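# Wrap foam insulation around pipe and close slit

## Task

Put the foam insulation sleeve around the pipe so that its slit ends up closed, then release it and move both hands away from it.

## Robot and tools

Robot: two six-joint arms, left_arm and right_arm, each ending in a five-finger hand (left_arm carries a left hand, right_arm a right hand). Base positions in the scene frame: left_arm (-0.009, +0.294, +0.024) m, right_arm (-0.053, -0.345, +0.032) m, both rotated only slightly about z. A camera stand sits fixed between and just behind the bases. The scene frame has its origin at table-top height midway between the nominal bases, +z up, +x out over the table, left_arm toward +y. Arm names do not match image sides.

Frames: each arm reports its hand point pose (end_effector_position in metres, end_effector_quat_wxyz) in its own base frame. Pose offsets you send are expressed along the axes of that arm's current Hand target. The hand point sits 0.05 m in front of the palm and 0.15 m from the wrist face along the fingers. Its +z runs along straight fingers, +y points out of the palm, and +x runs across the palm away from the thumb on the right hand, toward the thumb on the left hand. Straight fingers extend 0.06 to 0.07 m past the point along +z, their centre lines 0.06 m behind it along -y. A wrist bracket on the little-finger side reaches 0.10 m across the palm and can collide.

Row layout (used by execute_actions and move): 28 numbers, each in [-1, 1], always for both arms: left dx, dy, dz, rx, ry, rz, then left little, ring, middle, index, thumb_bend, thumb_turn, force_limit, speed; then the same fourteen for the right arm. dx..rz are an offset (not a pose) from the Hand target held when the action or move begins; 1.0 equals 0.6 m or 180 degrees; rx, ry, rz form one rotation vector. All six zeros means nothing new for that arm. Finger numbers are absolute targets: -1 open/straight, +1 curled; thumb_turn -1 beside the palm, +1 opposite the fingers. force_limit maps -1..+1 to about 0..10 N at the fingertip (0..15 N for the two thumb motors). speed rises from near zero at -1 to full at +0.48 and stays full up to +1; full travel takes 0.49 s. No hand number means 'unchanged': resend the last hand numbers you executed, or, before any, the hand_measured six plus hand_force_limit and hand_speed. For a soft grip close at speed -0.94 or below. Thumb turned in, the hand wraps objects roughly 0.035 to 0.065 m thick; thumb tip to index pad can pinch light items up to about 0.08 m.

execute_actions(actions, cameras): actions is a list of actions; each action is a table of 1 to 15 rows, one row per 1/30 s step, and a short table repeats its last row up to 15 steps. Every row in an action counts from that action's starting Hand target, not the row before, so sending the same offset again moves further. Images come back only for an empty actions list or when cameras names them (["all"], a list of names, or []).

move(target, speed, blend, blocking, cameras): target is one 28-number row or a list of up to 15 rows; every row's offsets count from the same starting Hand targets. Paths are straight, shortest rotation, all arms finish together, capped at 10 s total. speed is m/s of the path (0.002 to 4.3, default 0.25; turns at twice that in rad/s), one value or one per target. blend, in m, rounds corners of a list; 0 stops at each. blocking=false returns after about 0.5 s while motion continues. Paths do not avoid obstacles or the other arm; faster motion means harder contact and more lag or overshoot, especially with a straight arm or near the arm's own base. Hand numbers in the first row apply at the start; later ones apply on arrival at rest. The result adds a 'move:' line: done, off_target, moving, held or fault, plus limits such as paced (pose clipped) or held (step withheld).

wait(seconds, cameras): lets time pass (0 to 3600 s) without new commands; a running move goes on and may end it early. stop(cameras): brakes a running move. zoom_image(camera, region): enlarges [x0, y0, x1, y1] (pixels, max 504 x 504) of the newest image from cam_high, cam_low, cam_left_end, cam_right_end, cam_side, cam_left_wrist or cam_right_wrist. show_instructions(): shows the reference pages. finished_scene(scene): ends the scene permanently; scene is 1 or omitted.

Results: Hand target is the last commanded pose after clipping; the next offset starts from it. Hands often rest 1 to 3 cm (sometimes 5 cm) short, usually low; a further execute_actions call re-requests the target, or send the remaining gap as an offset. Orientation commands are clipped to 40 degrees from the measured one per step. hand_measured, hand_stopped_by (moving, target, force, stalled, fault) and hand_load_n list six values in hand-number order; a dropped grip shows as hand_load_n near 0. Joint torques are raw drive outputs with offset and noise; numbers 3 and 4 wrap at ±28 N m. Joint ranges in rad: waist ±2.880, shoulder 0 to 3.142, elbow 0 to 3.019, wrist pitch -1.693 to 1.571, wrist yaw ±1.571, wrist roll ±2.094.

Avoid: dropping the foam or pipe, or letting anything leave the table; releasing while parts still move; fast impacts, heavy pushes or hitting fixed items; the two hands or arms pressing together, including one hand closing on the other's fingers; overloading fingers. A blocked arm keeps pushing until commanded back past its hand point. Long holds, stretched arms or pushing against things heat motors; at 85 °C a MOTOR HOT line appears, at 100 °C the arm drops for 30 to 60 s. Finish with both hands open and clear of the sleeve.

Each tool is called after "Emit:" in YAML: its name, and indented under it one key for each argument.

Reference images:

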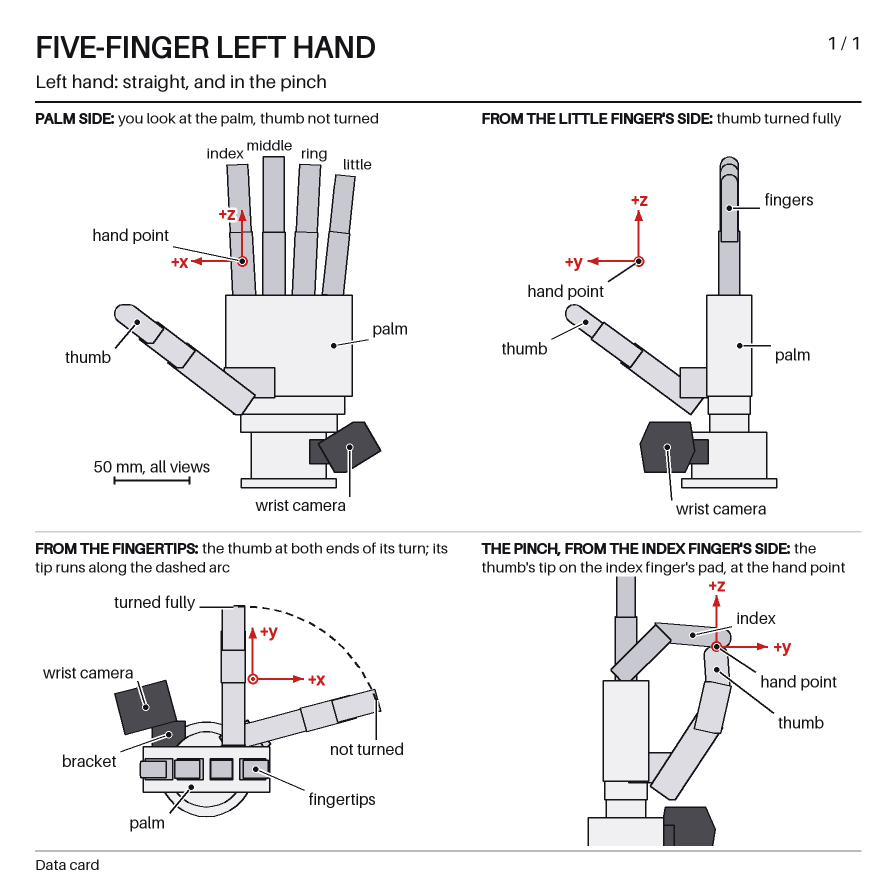

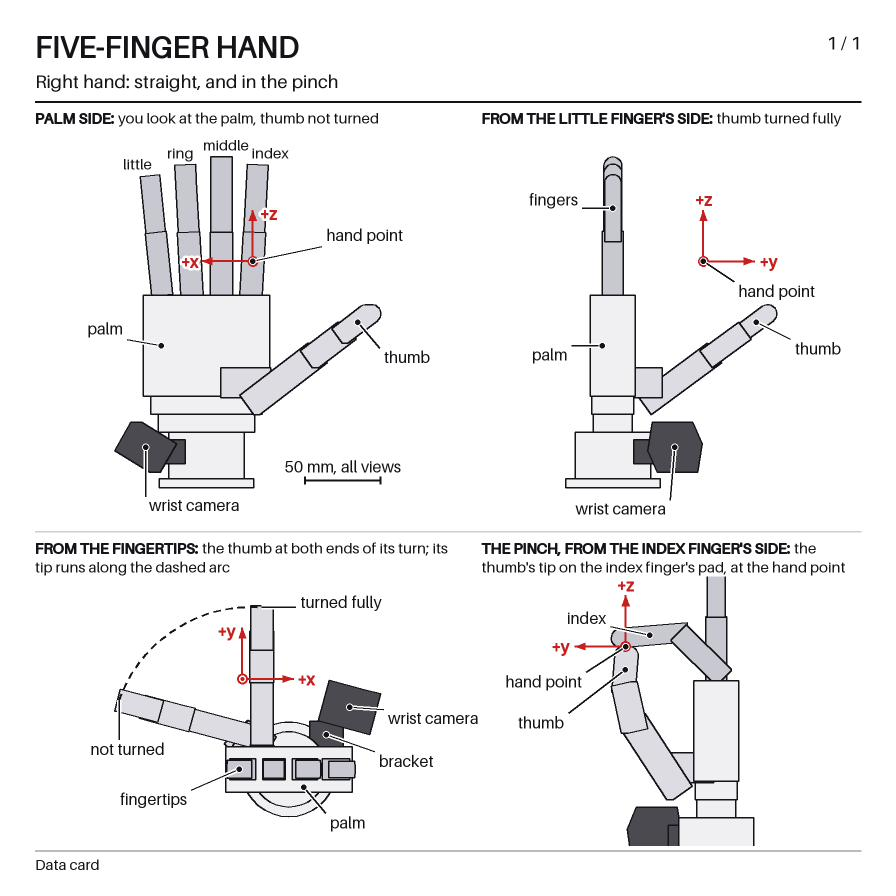

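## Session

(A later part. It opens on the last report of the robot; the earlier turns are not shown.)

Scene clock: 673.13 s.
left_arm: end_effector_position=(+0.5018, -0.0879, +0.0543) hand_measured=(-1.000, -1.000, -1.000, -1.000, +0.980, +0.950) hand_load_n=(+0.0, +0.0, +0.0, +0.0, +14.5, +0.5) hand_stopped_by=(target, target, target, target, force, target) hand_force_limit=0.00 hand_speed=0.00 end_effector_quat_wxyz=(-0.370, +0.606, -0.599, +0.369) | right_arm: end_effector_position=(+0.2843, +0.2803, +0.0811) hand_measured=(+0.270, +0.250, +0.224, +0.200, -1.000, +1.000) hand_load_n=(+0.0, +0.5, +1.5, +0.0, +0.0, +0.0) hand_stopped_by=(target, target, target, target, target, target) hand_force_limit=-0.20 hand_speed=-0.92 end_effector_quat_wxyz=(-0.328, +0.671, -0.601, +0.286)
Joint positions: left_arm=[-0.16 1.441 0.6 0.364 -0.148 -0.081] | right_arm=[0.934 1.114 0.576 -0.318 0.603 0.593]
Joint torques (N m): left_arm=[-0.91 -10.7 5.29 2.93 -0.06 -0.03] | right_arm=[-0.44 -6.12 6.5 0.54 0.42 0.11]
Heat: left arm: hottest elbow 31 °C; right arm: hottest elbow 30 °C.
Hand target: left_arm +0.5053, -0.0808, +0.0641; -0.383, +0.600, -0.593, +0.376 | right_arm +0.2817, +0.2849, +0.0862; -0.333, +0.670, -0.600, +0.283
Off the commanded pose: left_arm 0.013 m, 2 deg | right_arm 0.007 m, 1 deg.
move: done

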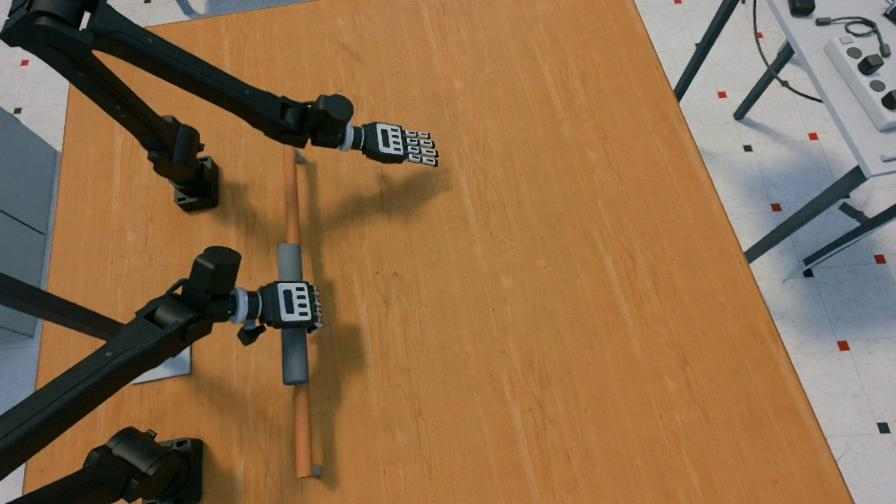

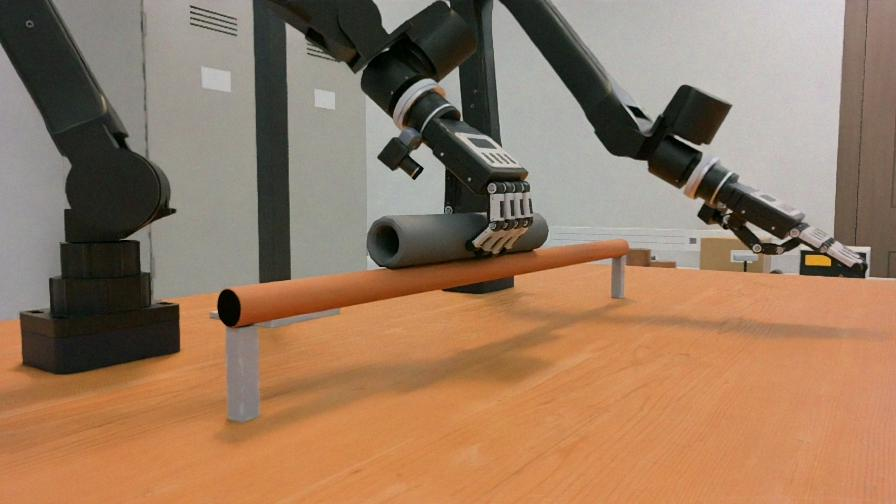

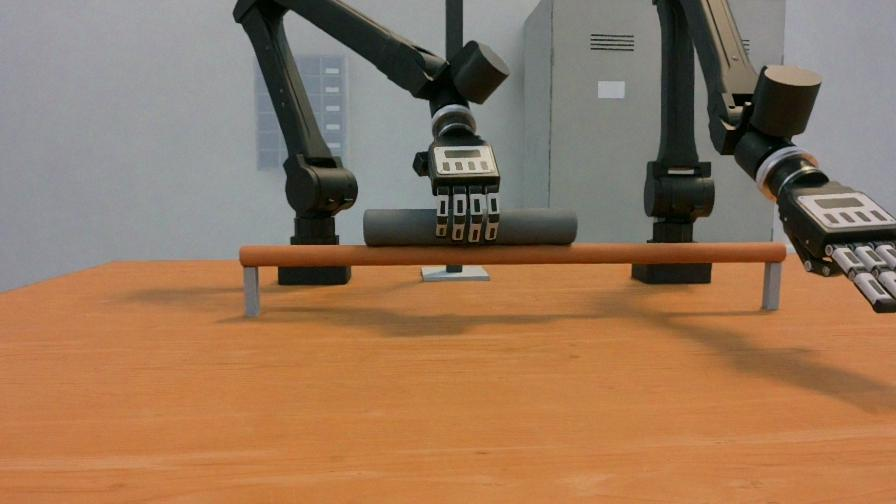

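Emit:
move:
  target: [0,0,0,0,0,0,-1,-1,-1,-1,1,0.95,0,0,0,0,0,0,0,0,0.21,0.19,0.16,0.14,-1,1,-0.2,-0.92]
  speed: 0.04
  cameras: ["cam_high","cam_right_end","cam_side"]

Emit:
zoom_image:
  camera: "cam_right_end"
  region: [360, 200, 430, 280]

Emit:
zoom_image:
  camera: "cam_high"
  region: [270, 340, 330, 400]

Emit:
zoom_image:
  camera: "cam_high"
  region: [260, 225, 320, 285]

Scene clock: 673.87 s.
left_arm: end_effector_position=(+0.5018, -0.0879, +0.0543) hand_measured=(-1.000, -1.000, -1.000, -1.000, +0.980, +0.950) hand_load_n=(+0.0, +0.0, +0.0, +0.0, +14.5, +0.5) hand_stopped_by=(target, target, target, target, force, target) hand_force_limit=0.00 hand_speed=0.00 end_effector_quat_wxyz=(-0.370, +0.606, -0.599, +0.369) | right_arm: end_effector_position=(+0.2843, +0.2803, +0.0811) hand_measured=(+0.210, +0.190, +0.160, +0.140, -1.000, +1.000) hand_load_n=(+0.0, +0.0, -0.5, +0.0, +0.0, +0.0) hand_stopped_by=(target, target, target, target, target, target) hand_force_limit=-0.20 hand_speed=-0.92 end_effector_quat_wxyz=(-0.328, +0.671, -0.601, +0.286)
Joint positions: left_arm=[-0.16 1.441 0.6 0.364 -0.148 -0.081] | right_arm=[0.934 1.114 0.576 -0.318 0.603 0.593]
Joint torques (N m): left_arm=[-0.97 -10.87 5.33 2.96 -0.06 -0.05] | right_arm=[-0.09 -6.12 6.53 0.69 0.44 0.11]
Heat: left arm: hottest elbow 31 °C; right arm: hottest elbow 30 °C.
Hand target: left_arm +0.5053, -0.0808, +0.0641; -0.383, +0.600, -0.593, +0.376 | right_arm +0.2817, +0.2849, +0.0862; -0.333, +0.670, -0.600, +0.283
Off the commanded pose: left_arm 0.013 m, 2 deg | right_arm 0.007 m, 1 deg.
move: done

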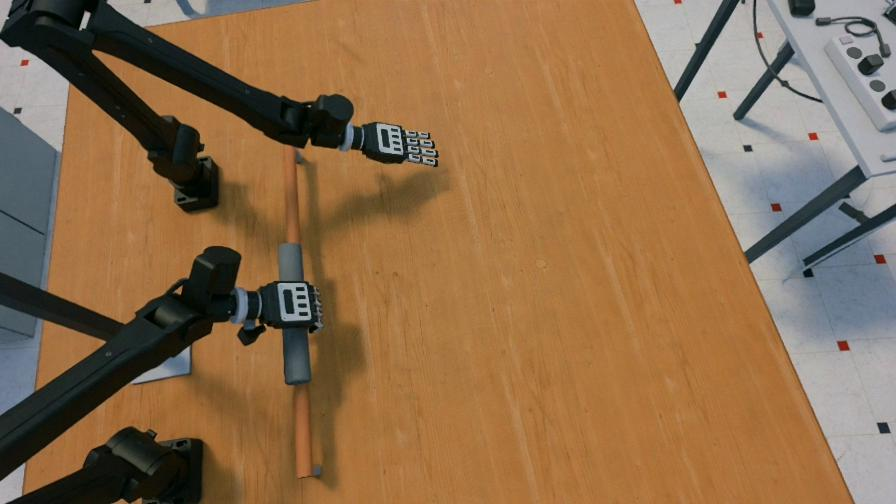

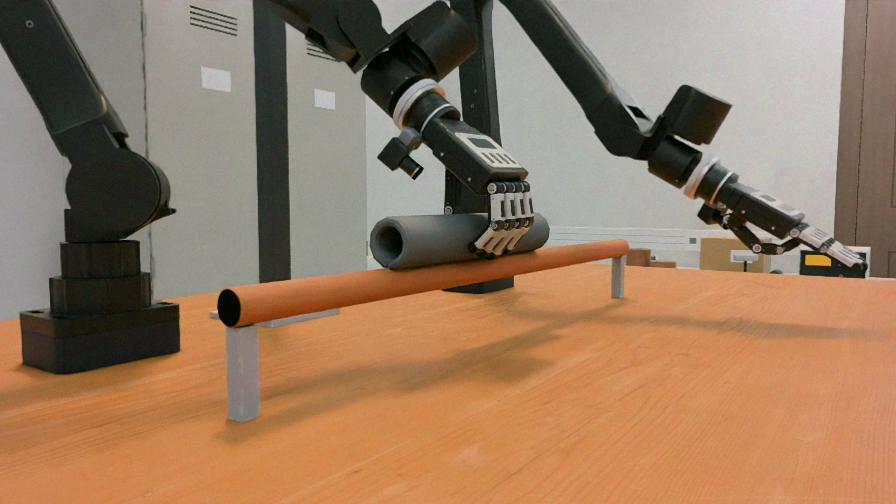

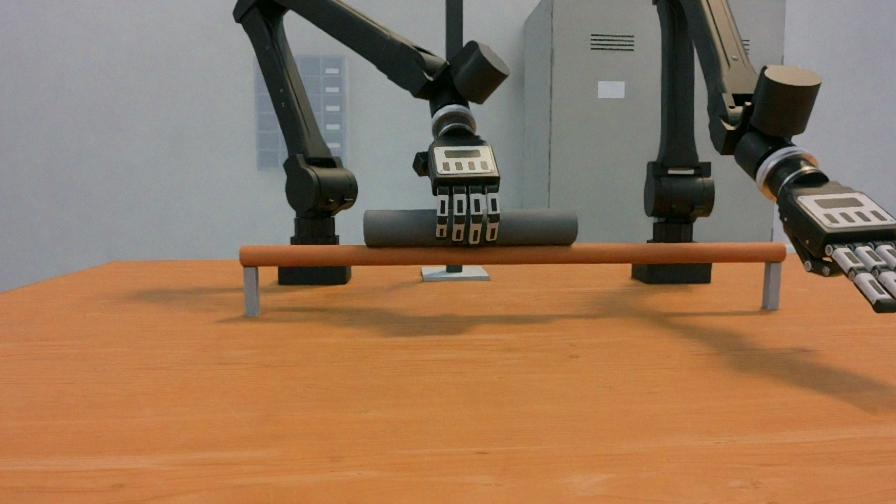

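Scaled by 6.300.

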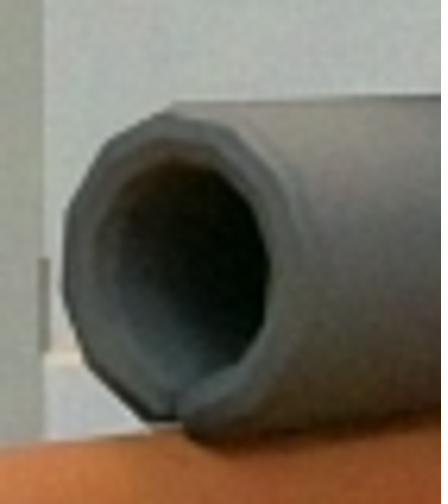

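Scaled by 8.400.

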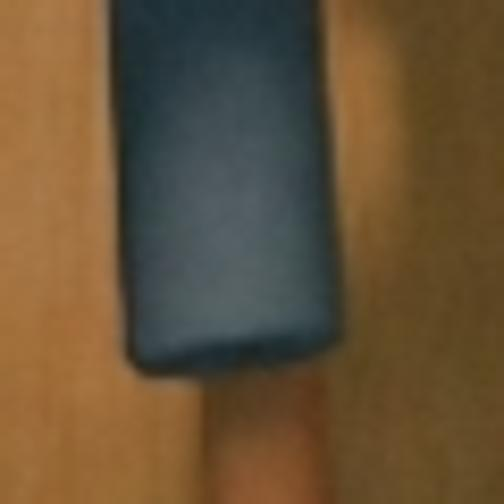

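Scaled by 8.400.

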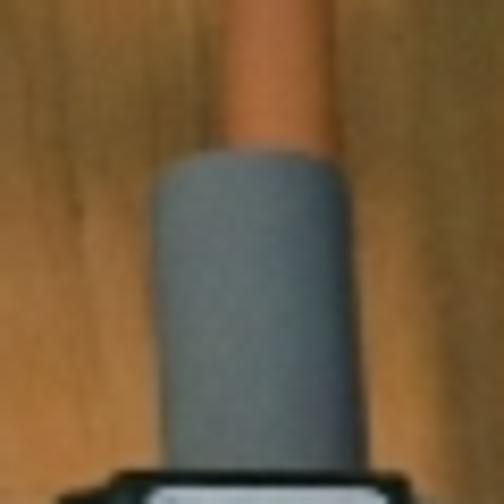

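Emit:
move:
  target: [0,0,0,0,0,0,-1,-1,-1,-1,1,0.95,0,0,-0.001,0.0051,-0.0065,0,0,0,0.21,0.19,0.16,0.14,-1,1,-0.2,-0.92]
  speed: 0.04
  cameras: ["cam_high","cam_right_end","cam_side"]

Emit:
zoom_image:
  camera: "cam_right_end"
  region: [360, 200, 430, 280]

Emit:
zoom_image:
  camera: "cam_high"
  region: [270, 340, 330, 400]

Emit:
zoom_image:
  camera: "cam_high"
  region: [260, 225, 320, 285]

Emit:
zoom_image:
  camera: "cam_side"
  region: [346, 190, 606, 290]

Scene clock: 674.80 s.
left_arm: end_effector_position=(+0.5018, -0.0879, +0.0543) hand_measured=(-1.000, -1.000, -1.000, -1.000, +0.980, +0.950) hand_load_n=(+0.0, +0.0, +0.0, +0.0, +14.5, +0.5) hand_stopped_by=(target, target, target, target, force, target) hand_force_limit=0.00 hand_speed=0.00 end_effector_quat_wxyz=(-0.370, +0.606, -0.599, +0.369) | right_arm: end_effector_position=(+0.2791, +0.2799, +0.0779) hand_measured=(+0.210, +0.190, +0.160, +0.140, -1.000, +1.000) hand_load_n=(+0.0, +0.0, +0.0, +0.0, +0.0, +0.0) hand_stopped_by=(target, target, target, target, target, target) hand_force_limit=-0.20 hand_speed=-0.92 end_effector_quat_wxyz=(-0.324, +0.673, -0.601, +0.286)
Joint positions: left_arm=[-0.16 1.441 0.6 0.364 -0.148 -0.081] | right_arm=[0.948 1.114 0.571 -0.33 0.612 0.606]
Joint torques (N m): left_arm=[-0.62 -10.58 5.35 2.93 -0.08 -0.05] | right_arm=[-0.5 -6.83 6.43 0.57 0.46 0.11]
Heat: left arm: hottest elbow 31 °C; right arm: hottest elbow 30 °C.
Hand target: left_arm +0.5053, -0.0808, +0.0641; -0.383, +0.600, -0.593, +0.376 | right_arm +0.2767, +0.2847, +0.0861; -0.333, +0.670, -0.600, +0.283
Off the commanded pose: left_arm 0.013 m, 2 deg | right_arm 0.010 m, 1 deg.
move: done

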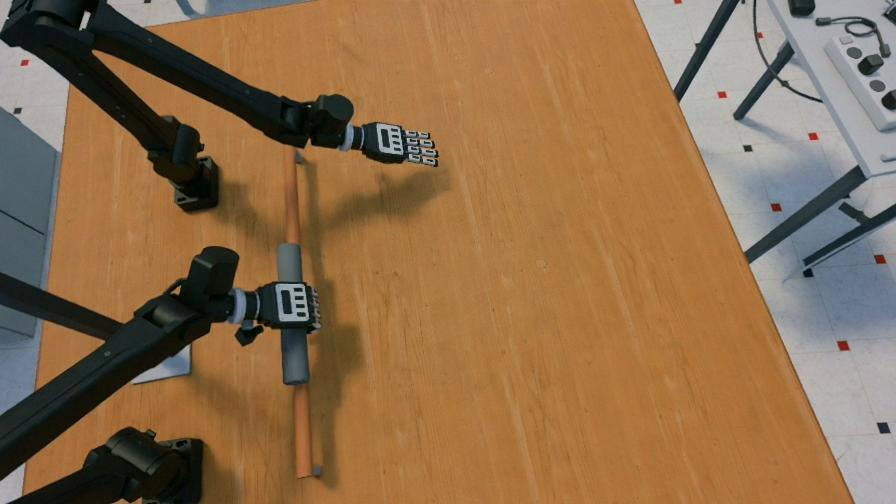

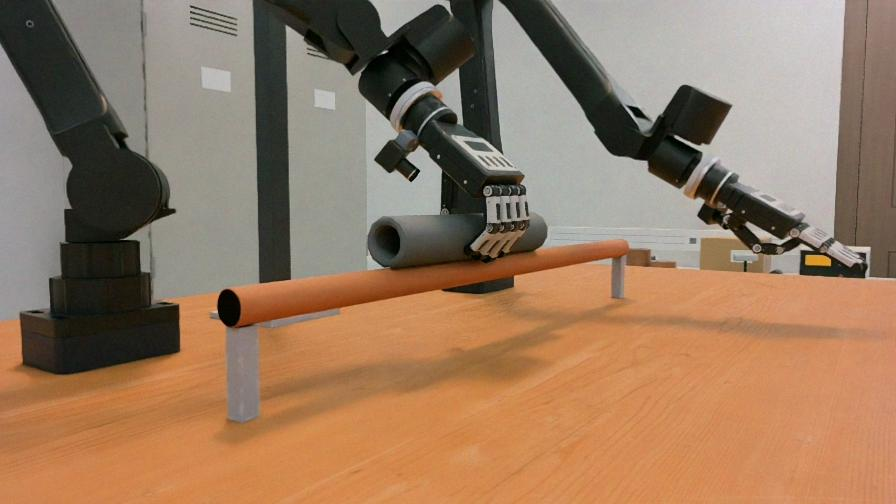

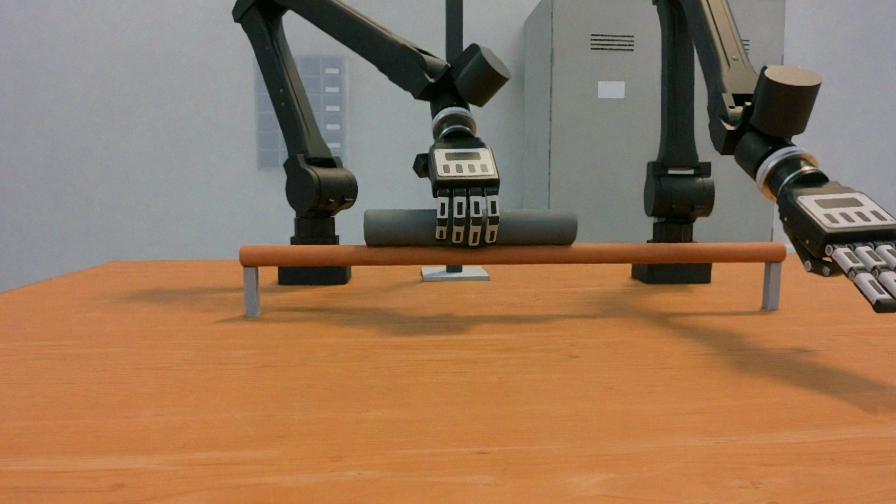

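Scaled by 6.300.

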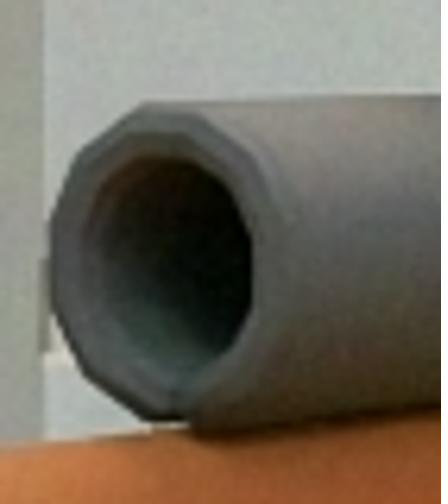

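Scaled by 8.400.

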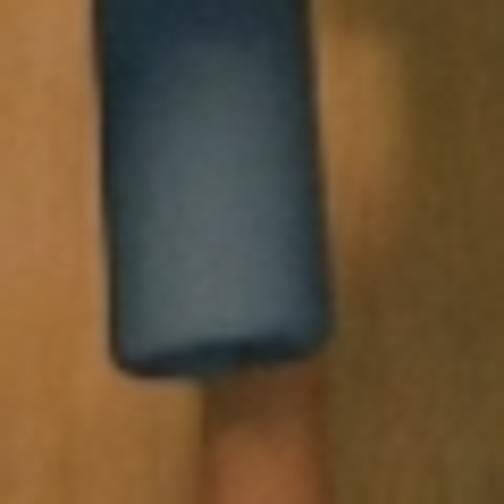

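Scaled by 8.400.

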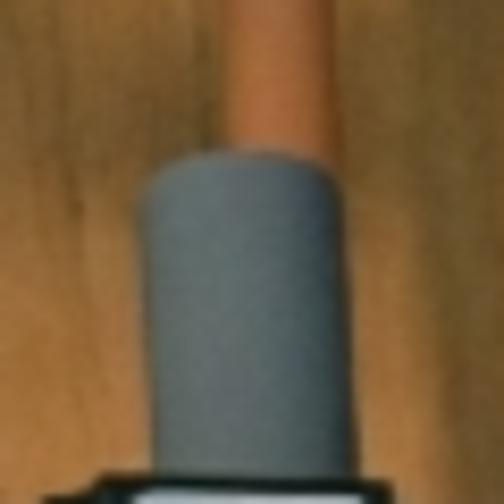

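Scaled by 1.938.

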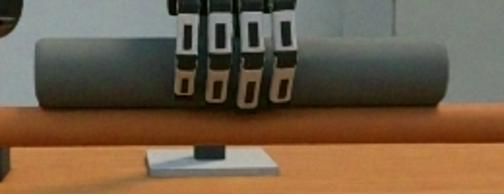

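Emit:
move:
  target:
    - [0.0322,-0.1459,-0.1605,0,0,0,-1,-1,-1,-1,1,0.95,0,0,0,0,0,0,0,0,0.21,0.19,0.16,0.14,-1,1,-0.2,-0.92]
    - [0.2422,0.0061,-0.4878,0.0548,0.1385,0.0124,-1,-1,-1,-1,1,0.95,0,0,0,0,0,0,0,0,0.21,0.19,0.16,0.14,-1,1,-0.2,-0.92]
  speed: 0.1
  blend: [0.03,0]
  cameras: ["all"]

Scene clock: 682.90 s.
left_arm: end_effector_position=(+0.2465, -0.2284, +0.1879) hand_measured=(-1.000, -1.000, -1.000, -1.000, +0.980, +0.950) hand_load_n=(+0.0, +0.0, +0.0, +0.0, +14.5, +0.5) hand_stopped_by=(target, target, target, target, force, target) hand_force_limit=0.00 hand_speed=0.00 end_effector_quat_wxyz=(+0.311, -0.457, +0.636, -0.538) | right_arm: end_effector_position=(+0.2791, +0.2800, +0.0779) hand_measured=(+0.210, +0.190, +0.160, +0.140, -1.000, +1.000) hand_load_n=(+0.0, +0.0, +0.0, +0.0, +0.0, +0.0) hand_stopped_by=(target, target, target, target, target, target) hand_force_limit=-0.20 hand_speed=-0.92 end_effector_quat_wxyz=(-0.324, +0.673, -0.601, +0.286)
Joint positions: left_arm=[-0.879 0.439 0.317 -0.132 -0.443 -0.211] | right_arm=[0.948 1.114 0.571 -0.33 0.612 0.606]
Joint torques (N m): left_arm=[-2.9 0.56 7.77 1.39 -0.27 -0.32] | right_arm=[-0.03 -6.65 6.57 0.61 0.46 0.11]
Heat: left arm: hottest elbow 30 °C; right arm: hottest elbow 30 °C.
Hand target: left_arm +0.2406, -0.2302, +0.1844; +0.303, -0.459, +0.639, -0.538 | right_arm +0.2767, +0.2848, +0.0861; -0.333, +0.670, -0.600, +0.283
Off the commanded pose: left_arm 0.007 m, 1 deg | right_arm 0.010 m, 1 deg.
move: done

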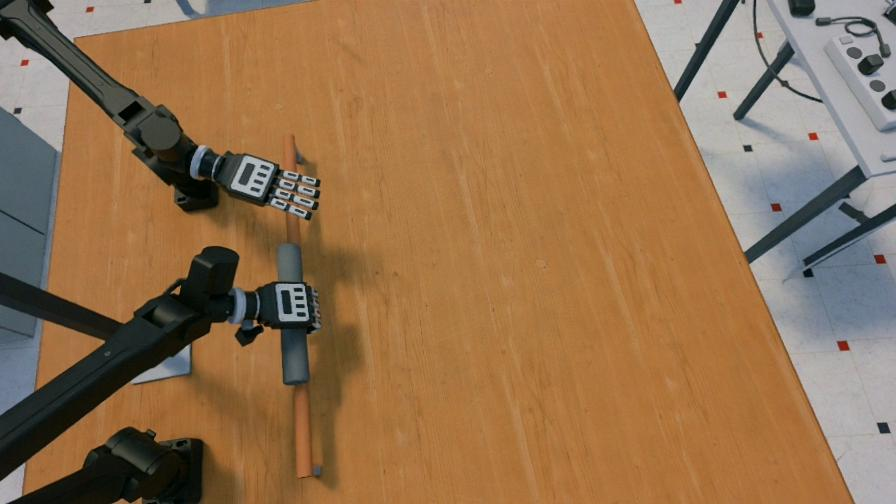

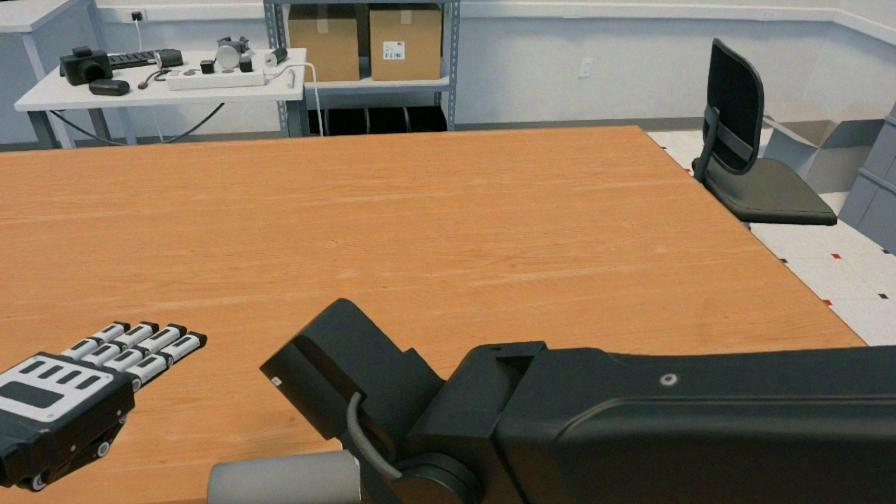

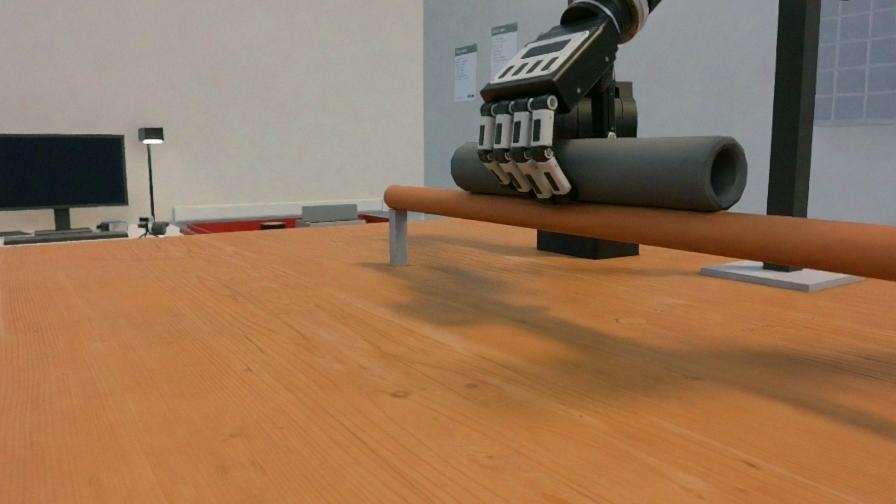

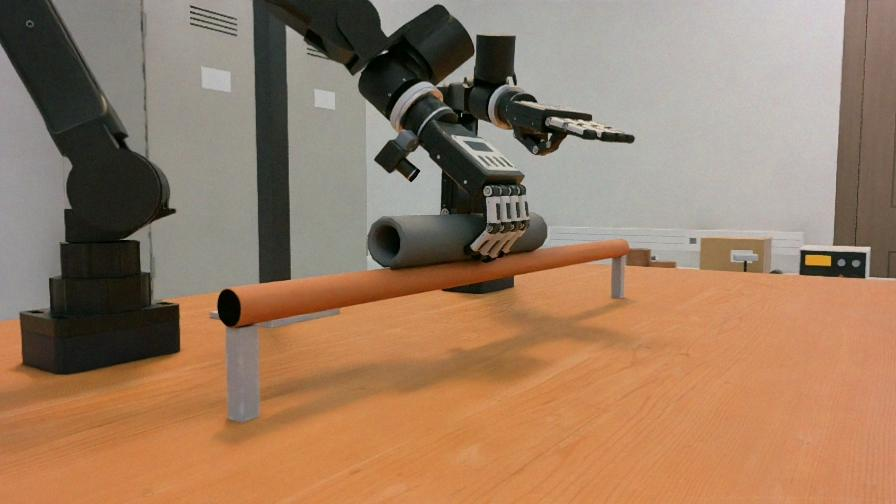

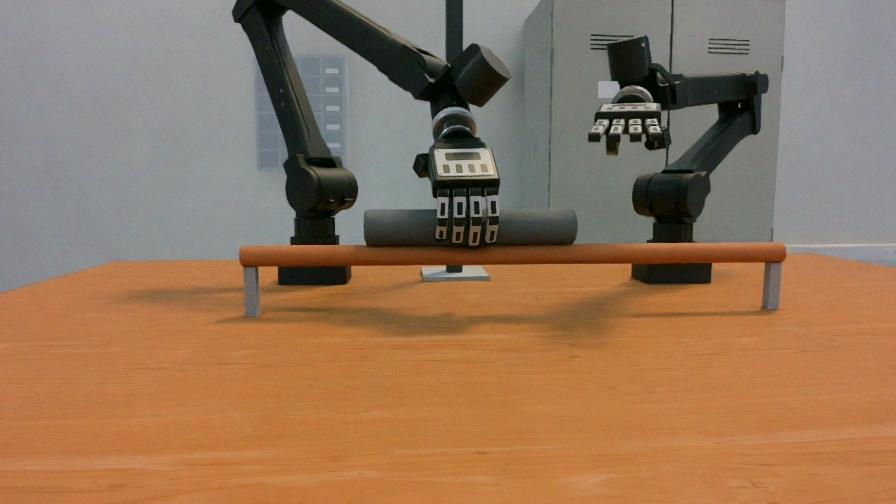

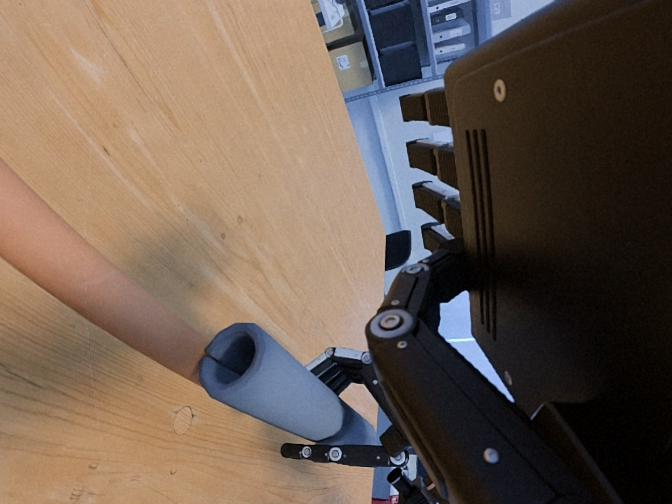

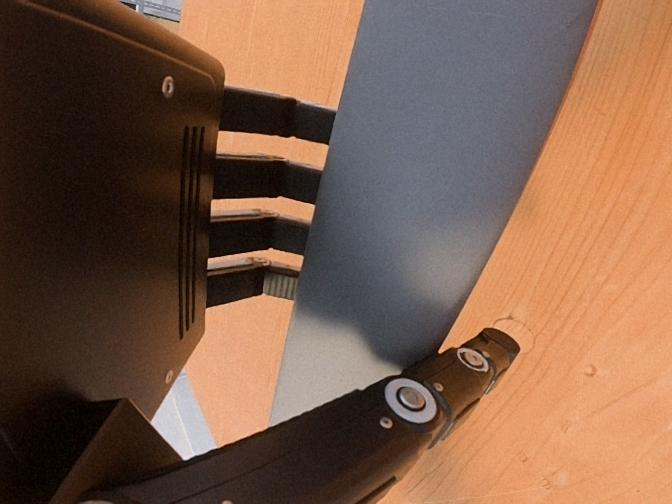

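Emit:
zoom_image:
  camera: "cam_left_wrist"
  region: [160, 290, 300, 420]

Emit:
zoom_image:
  camera: "cam_left_end"
  region: [640, 110, 800, 260]

Scaled by 3.600 from the camera's image (finer frame: 960x720).

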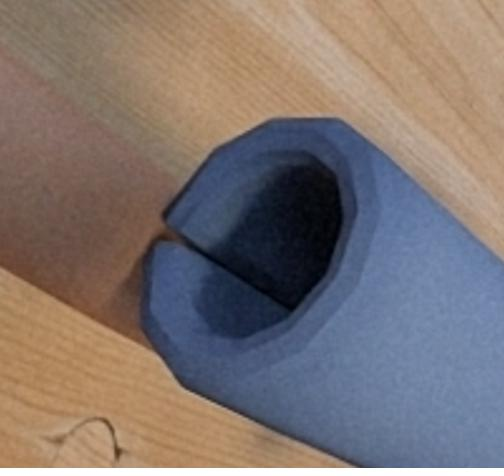

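Scaled by 3.150.

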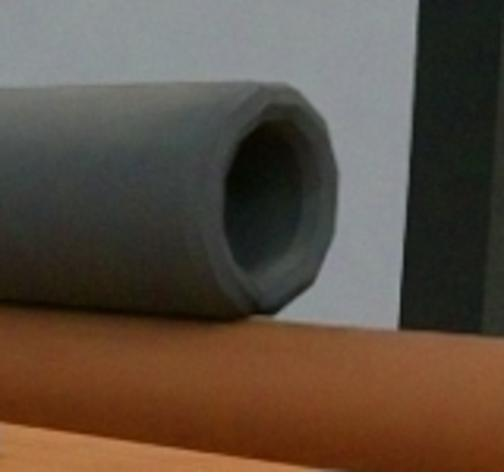

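Emit:
move:
  target: [0.1192,0.1208,0.0117,0,0,0,-1,-1,-1,-1,1,0.95,0,0,0,0,0,0,0,0,0.21,0.19,0.16,0.14,-1,1,-0.2,-0.92]
  speed: 0.06
  cameras: ["all"]

Scene clock: 686.00 s.
left_arm: end_effector_position=(+0.2038, -0.2935, +0.1210) hand_measured=(-1.000, -1.000, -1.000, -1.000, +0.980, +0.950) hand_load_n=(+0.0, +0.0, +0.0, +0.0, +14.5, +0.5) hand_stopped_by=(target, target, target, target, force, target) hand_force_limit=0.00 hand_speed=0.00 end_effector_quat_wxyz=(+0.311, -0.458, +0.642, -0.531) | right_arm: end_effector_position=(+0.2791, +0.2800, +0.0779) hand_measured=(+0.210, +0.190, +0.160, +0.140, -1.000, +1.000) hand_load_n=(+0.0, +0.0, +0.0, +0.0, +0.0, +0.0) hand_stopped_by=(target, target, target, target, target, target) hand_force_limit=-0.20 hand_speed=-0.92 end_effector_quat_wxyz=(-0.324, +0.673, -0.601, +0.286)
Joint positions: left_arm=[-1.265 0.782 0.245 0.176 -0.811 -0.356] | right_arm=[0.948 1.114 0.571 -0.33 0.612 0.606]
Joint torques (N m): left_arm=[-2.96 -0.09 6.57 2.73 -0.39 -0.32] | right_arm=[-0.73 -7.24 6.49 0.54 0.45 0.1]
Heat: left arm: hottest elbow 31 °C; right arm: hottest elbow 30 °C.
Hand target: left_arm +0.1997, -0.2984, +0.1204; +0.303, -0.459, +0.639, -0.538 | right_arm +0.2767, +0.2848, +0.0861; -0.333, +0.670, -0.600, +0.283
Off the commanded pose: left_arm 0.006 m, 1 deg | right_arm 0.010 m, 1 deg.
move: done

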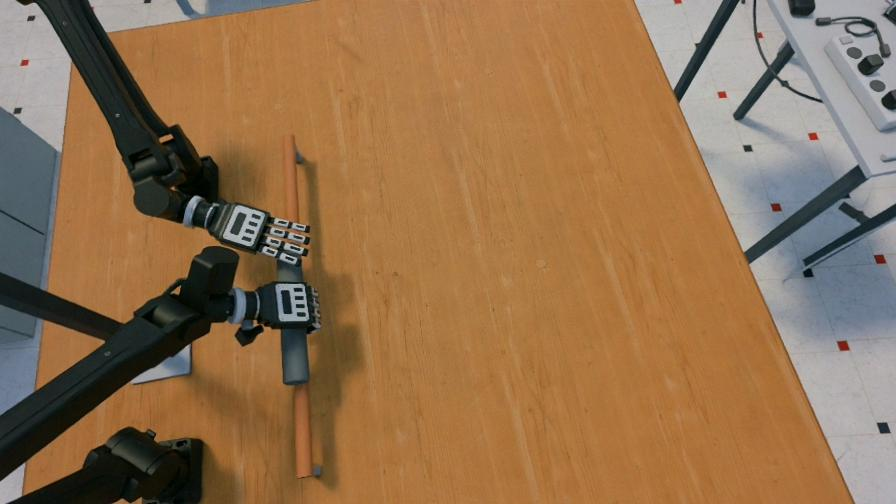

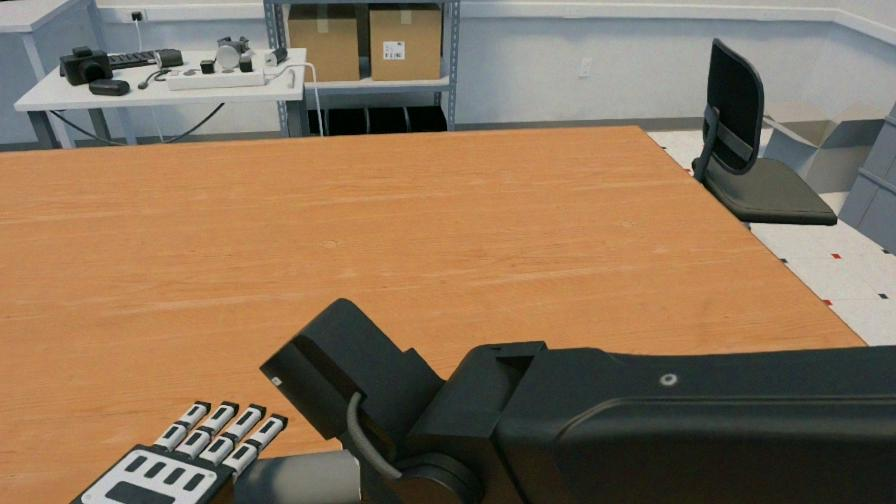

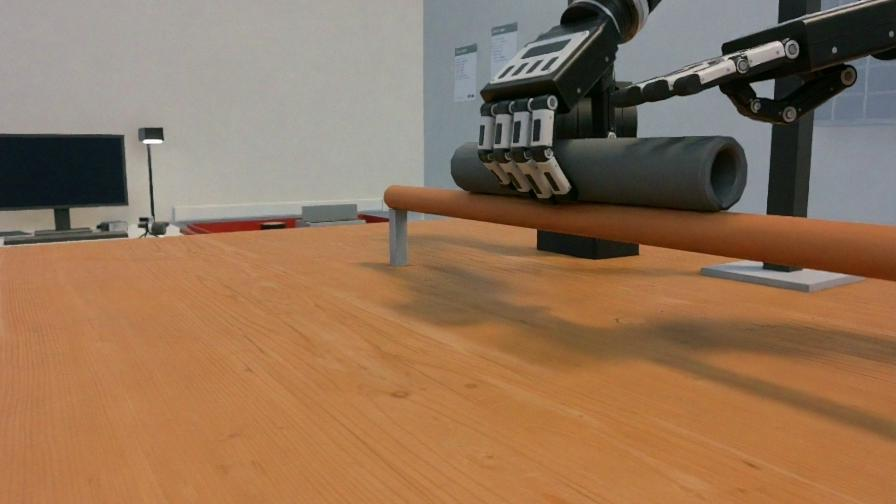

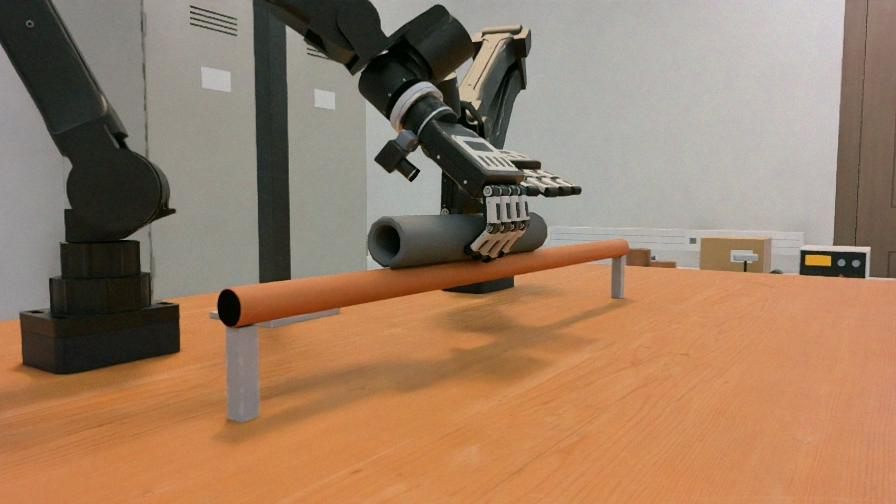

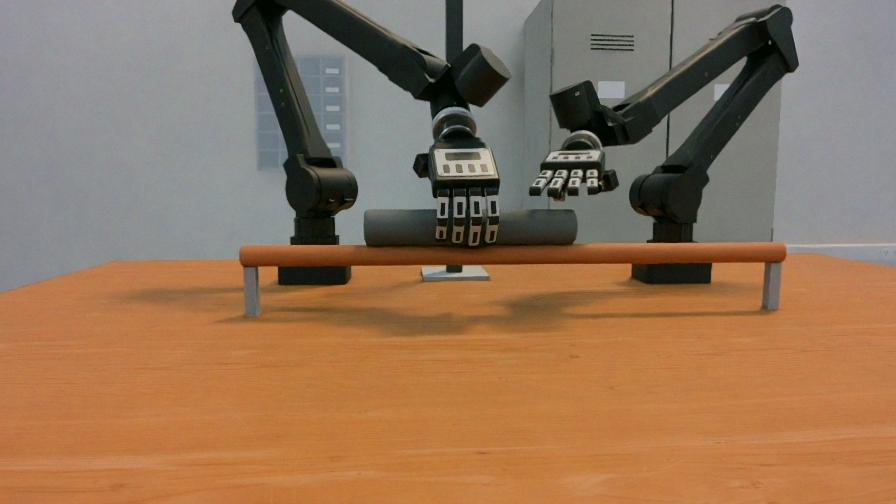

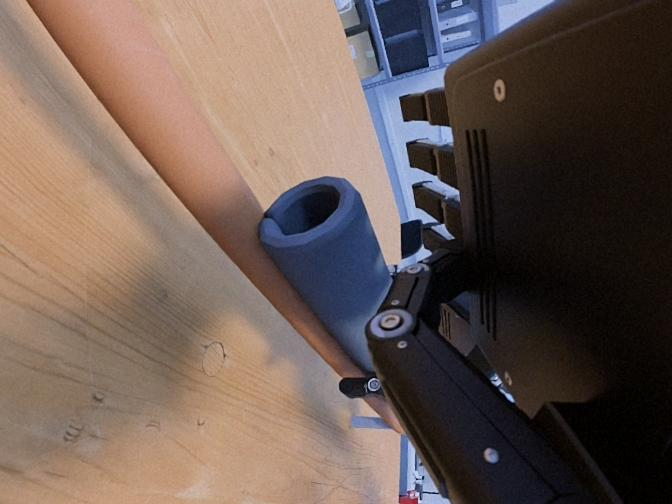

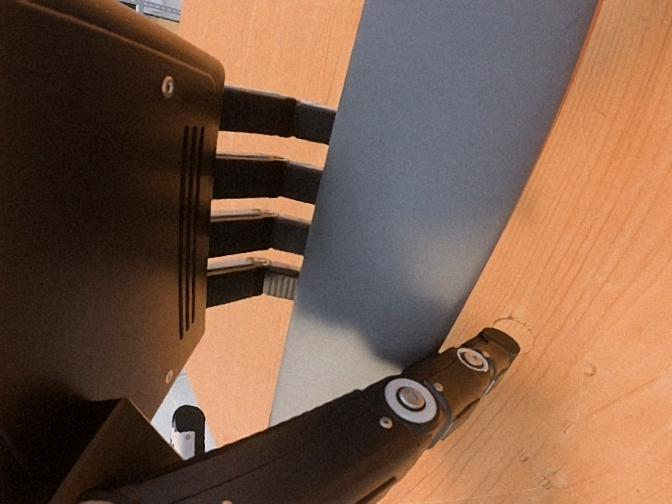

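Emit:
zoom_image:
  camera: "cam_left_end"
  region: [600, 0, 896, 220]

Emit:
zoom_image:
  camera: "cam_side"
  region: [400, 60, 660, 280]

Scaled by 1.703.

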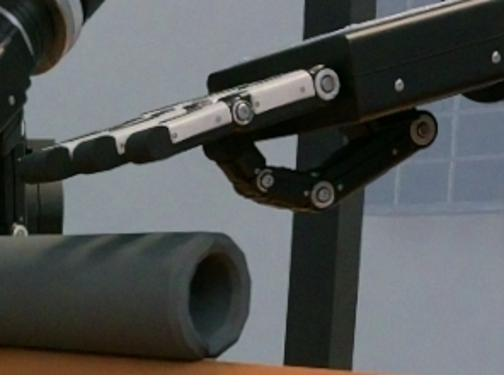

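Scaled by 1.938.

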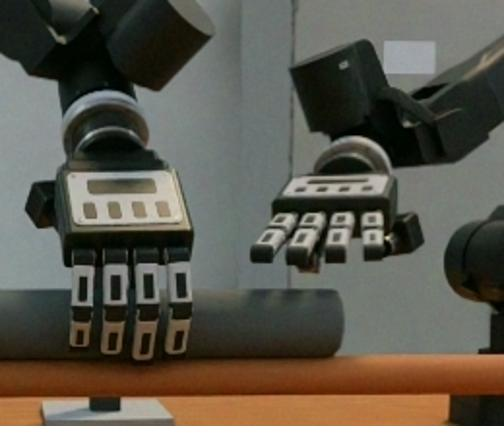

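Emit:
move:
  target: [0,0,0,0,0,0,-1,-1,-1,-1,-1,1,0,-0.2,0,0,0,0,0,0,0.21,0.19,0.16,0.14,-1,1,-0.2,-0.92]
  speed: 0.05
  cameras: ["cam_left_end","cam_left_wrist","cam_side"]

Emit:
zoom_image:
  camera: "cam_left_end"
  region: [600, 0, 896, 220]

Scene clock: 688.87 s.
left_arm: end_effector_position=(+0.2038, -0.2935, +0.1210) hand_measured=(-1.000, -1.000, -1.000, -1.000, -1.000, +1.000) hand_load_n=(+0.0, +0.0, +0.0, -0.5, +0.0, +0.0) hand_stopped_by=(target, target, target, target, target, target) hand_force_limit=0.00 hand_speed=-0.20 end_effector_quat_wxyz=(+0.311, -0.458, +0.642, -0.531) | right_arm: end_effector_position=(+0.2791, +0.2800, +0.0779) hand_measured=(+0.210, +0.190, +0.160, +0.140, -1.000, +1.000) hand_load_n=(+0.0, +0.0, +0.0, +0.0, +0.0, +0.0) hand_stopped_by=(target, target, target, target, target, target) hand_force_limit=-0.20 hand_speed=-0.92 end_effector_quat_wxyz=(-0.324, +0.673, -0.601, +0.286)
Joint positions: left_arm=[-1.265 0.782 0.245 0.176 -0.811 -0.356] | right_arm=[0.948 1.114 0.571 -0.33 0.612 0.606]
Joint torques (N m): left_arm=[-2.84 0.09 6.64 2.69 -0.38 -0.32] | right_arm=[-0.21 -6.65 6.41 0.53 0.45 0.1]
Heat: left arm: hottest elbow 31 °C; right arm: hottest elbow 30 °C.
Hand target: left_arm +0.1996, -0.2984, +0.1203; +0.303, -0.459, +0.639, -0.538 | right_arm +0.2767, +0.2848, +0.0861; -0.333, +0.670, -0.600, +0.283
Off the commanded pose: left_arm 0.006 m, 1 deg | right_arm 0.010 m, 1 deg.
move: done
Images, in order (width x height): cam_left_end 896x504, cam_side 896x504, cam_left_wrist 672x504.

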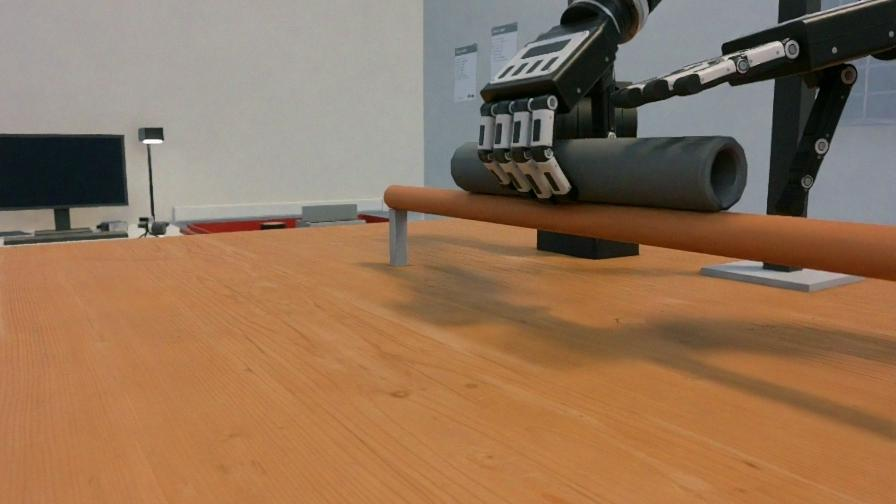

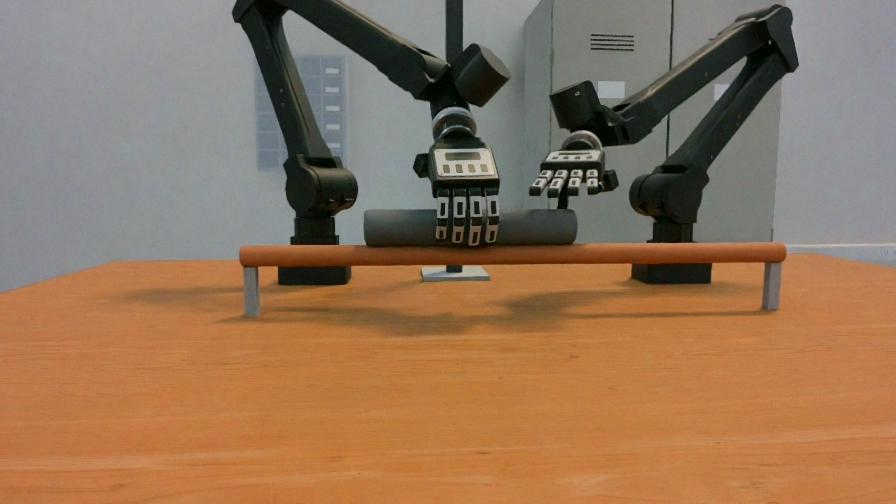

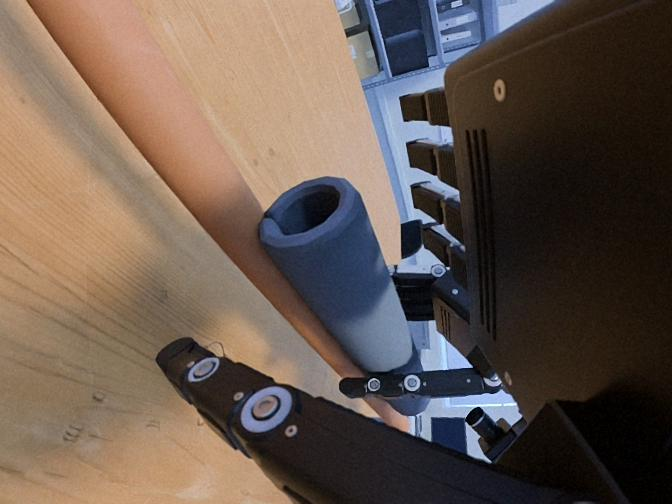

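Scaled by 1.703.

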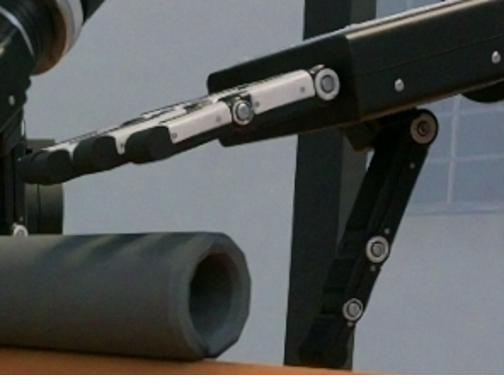

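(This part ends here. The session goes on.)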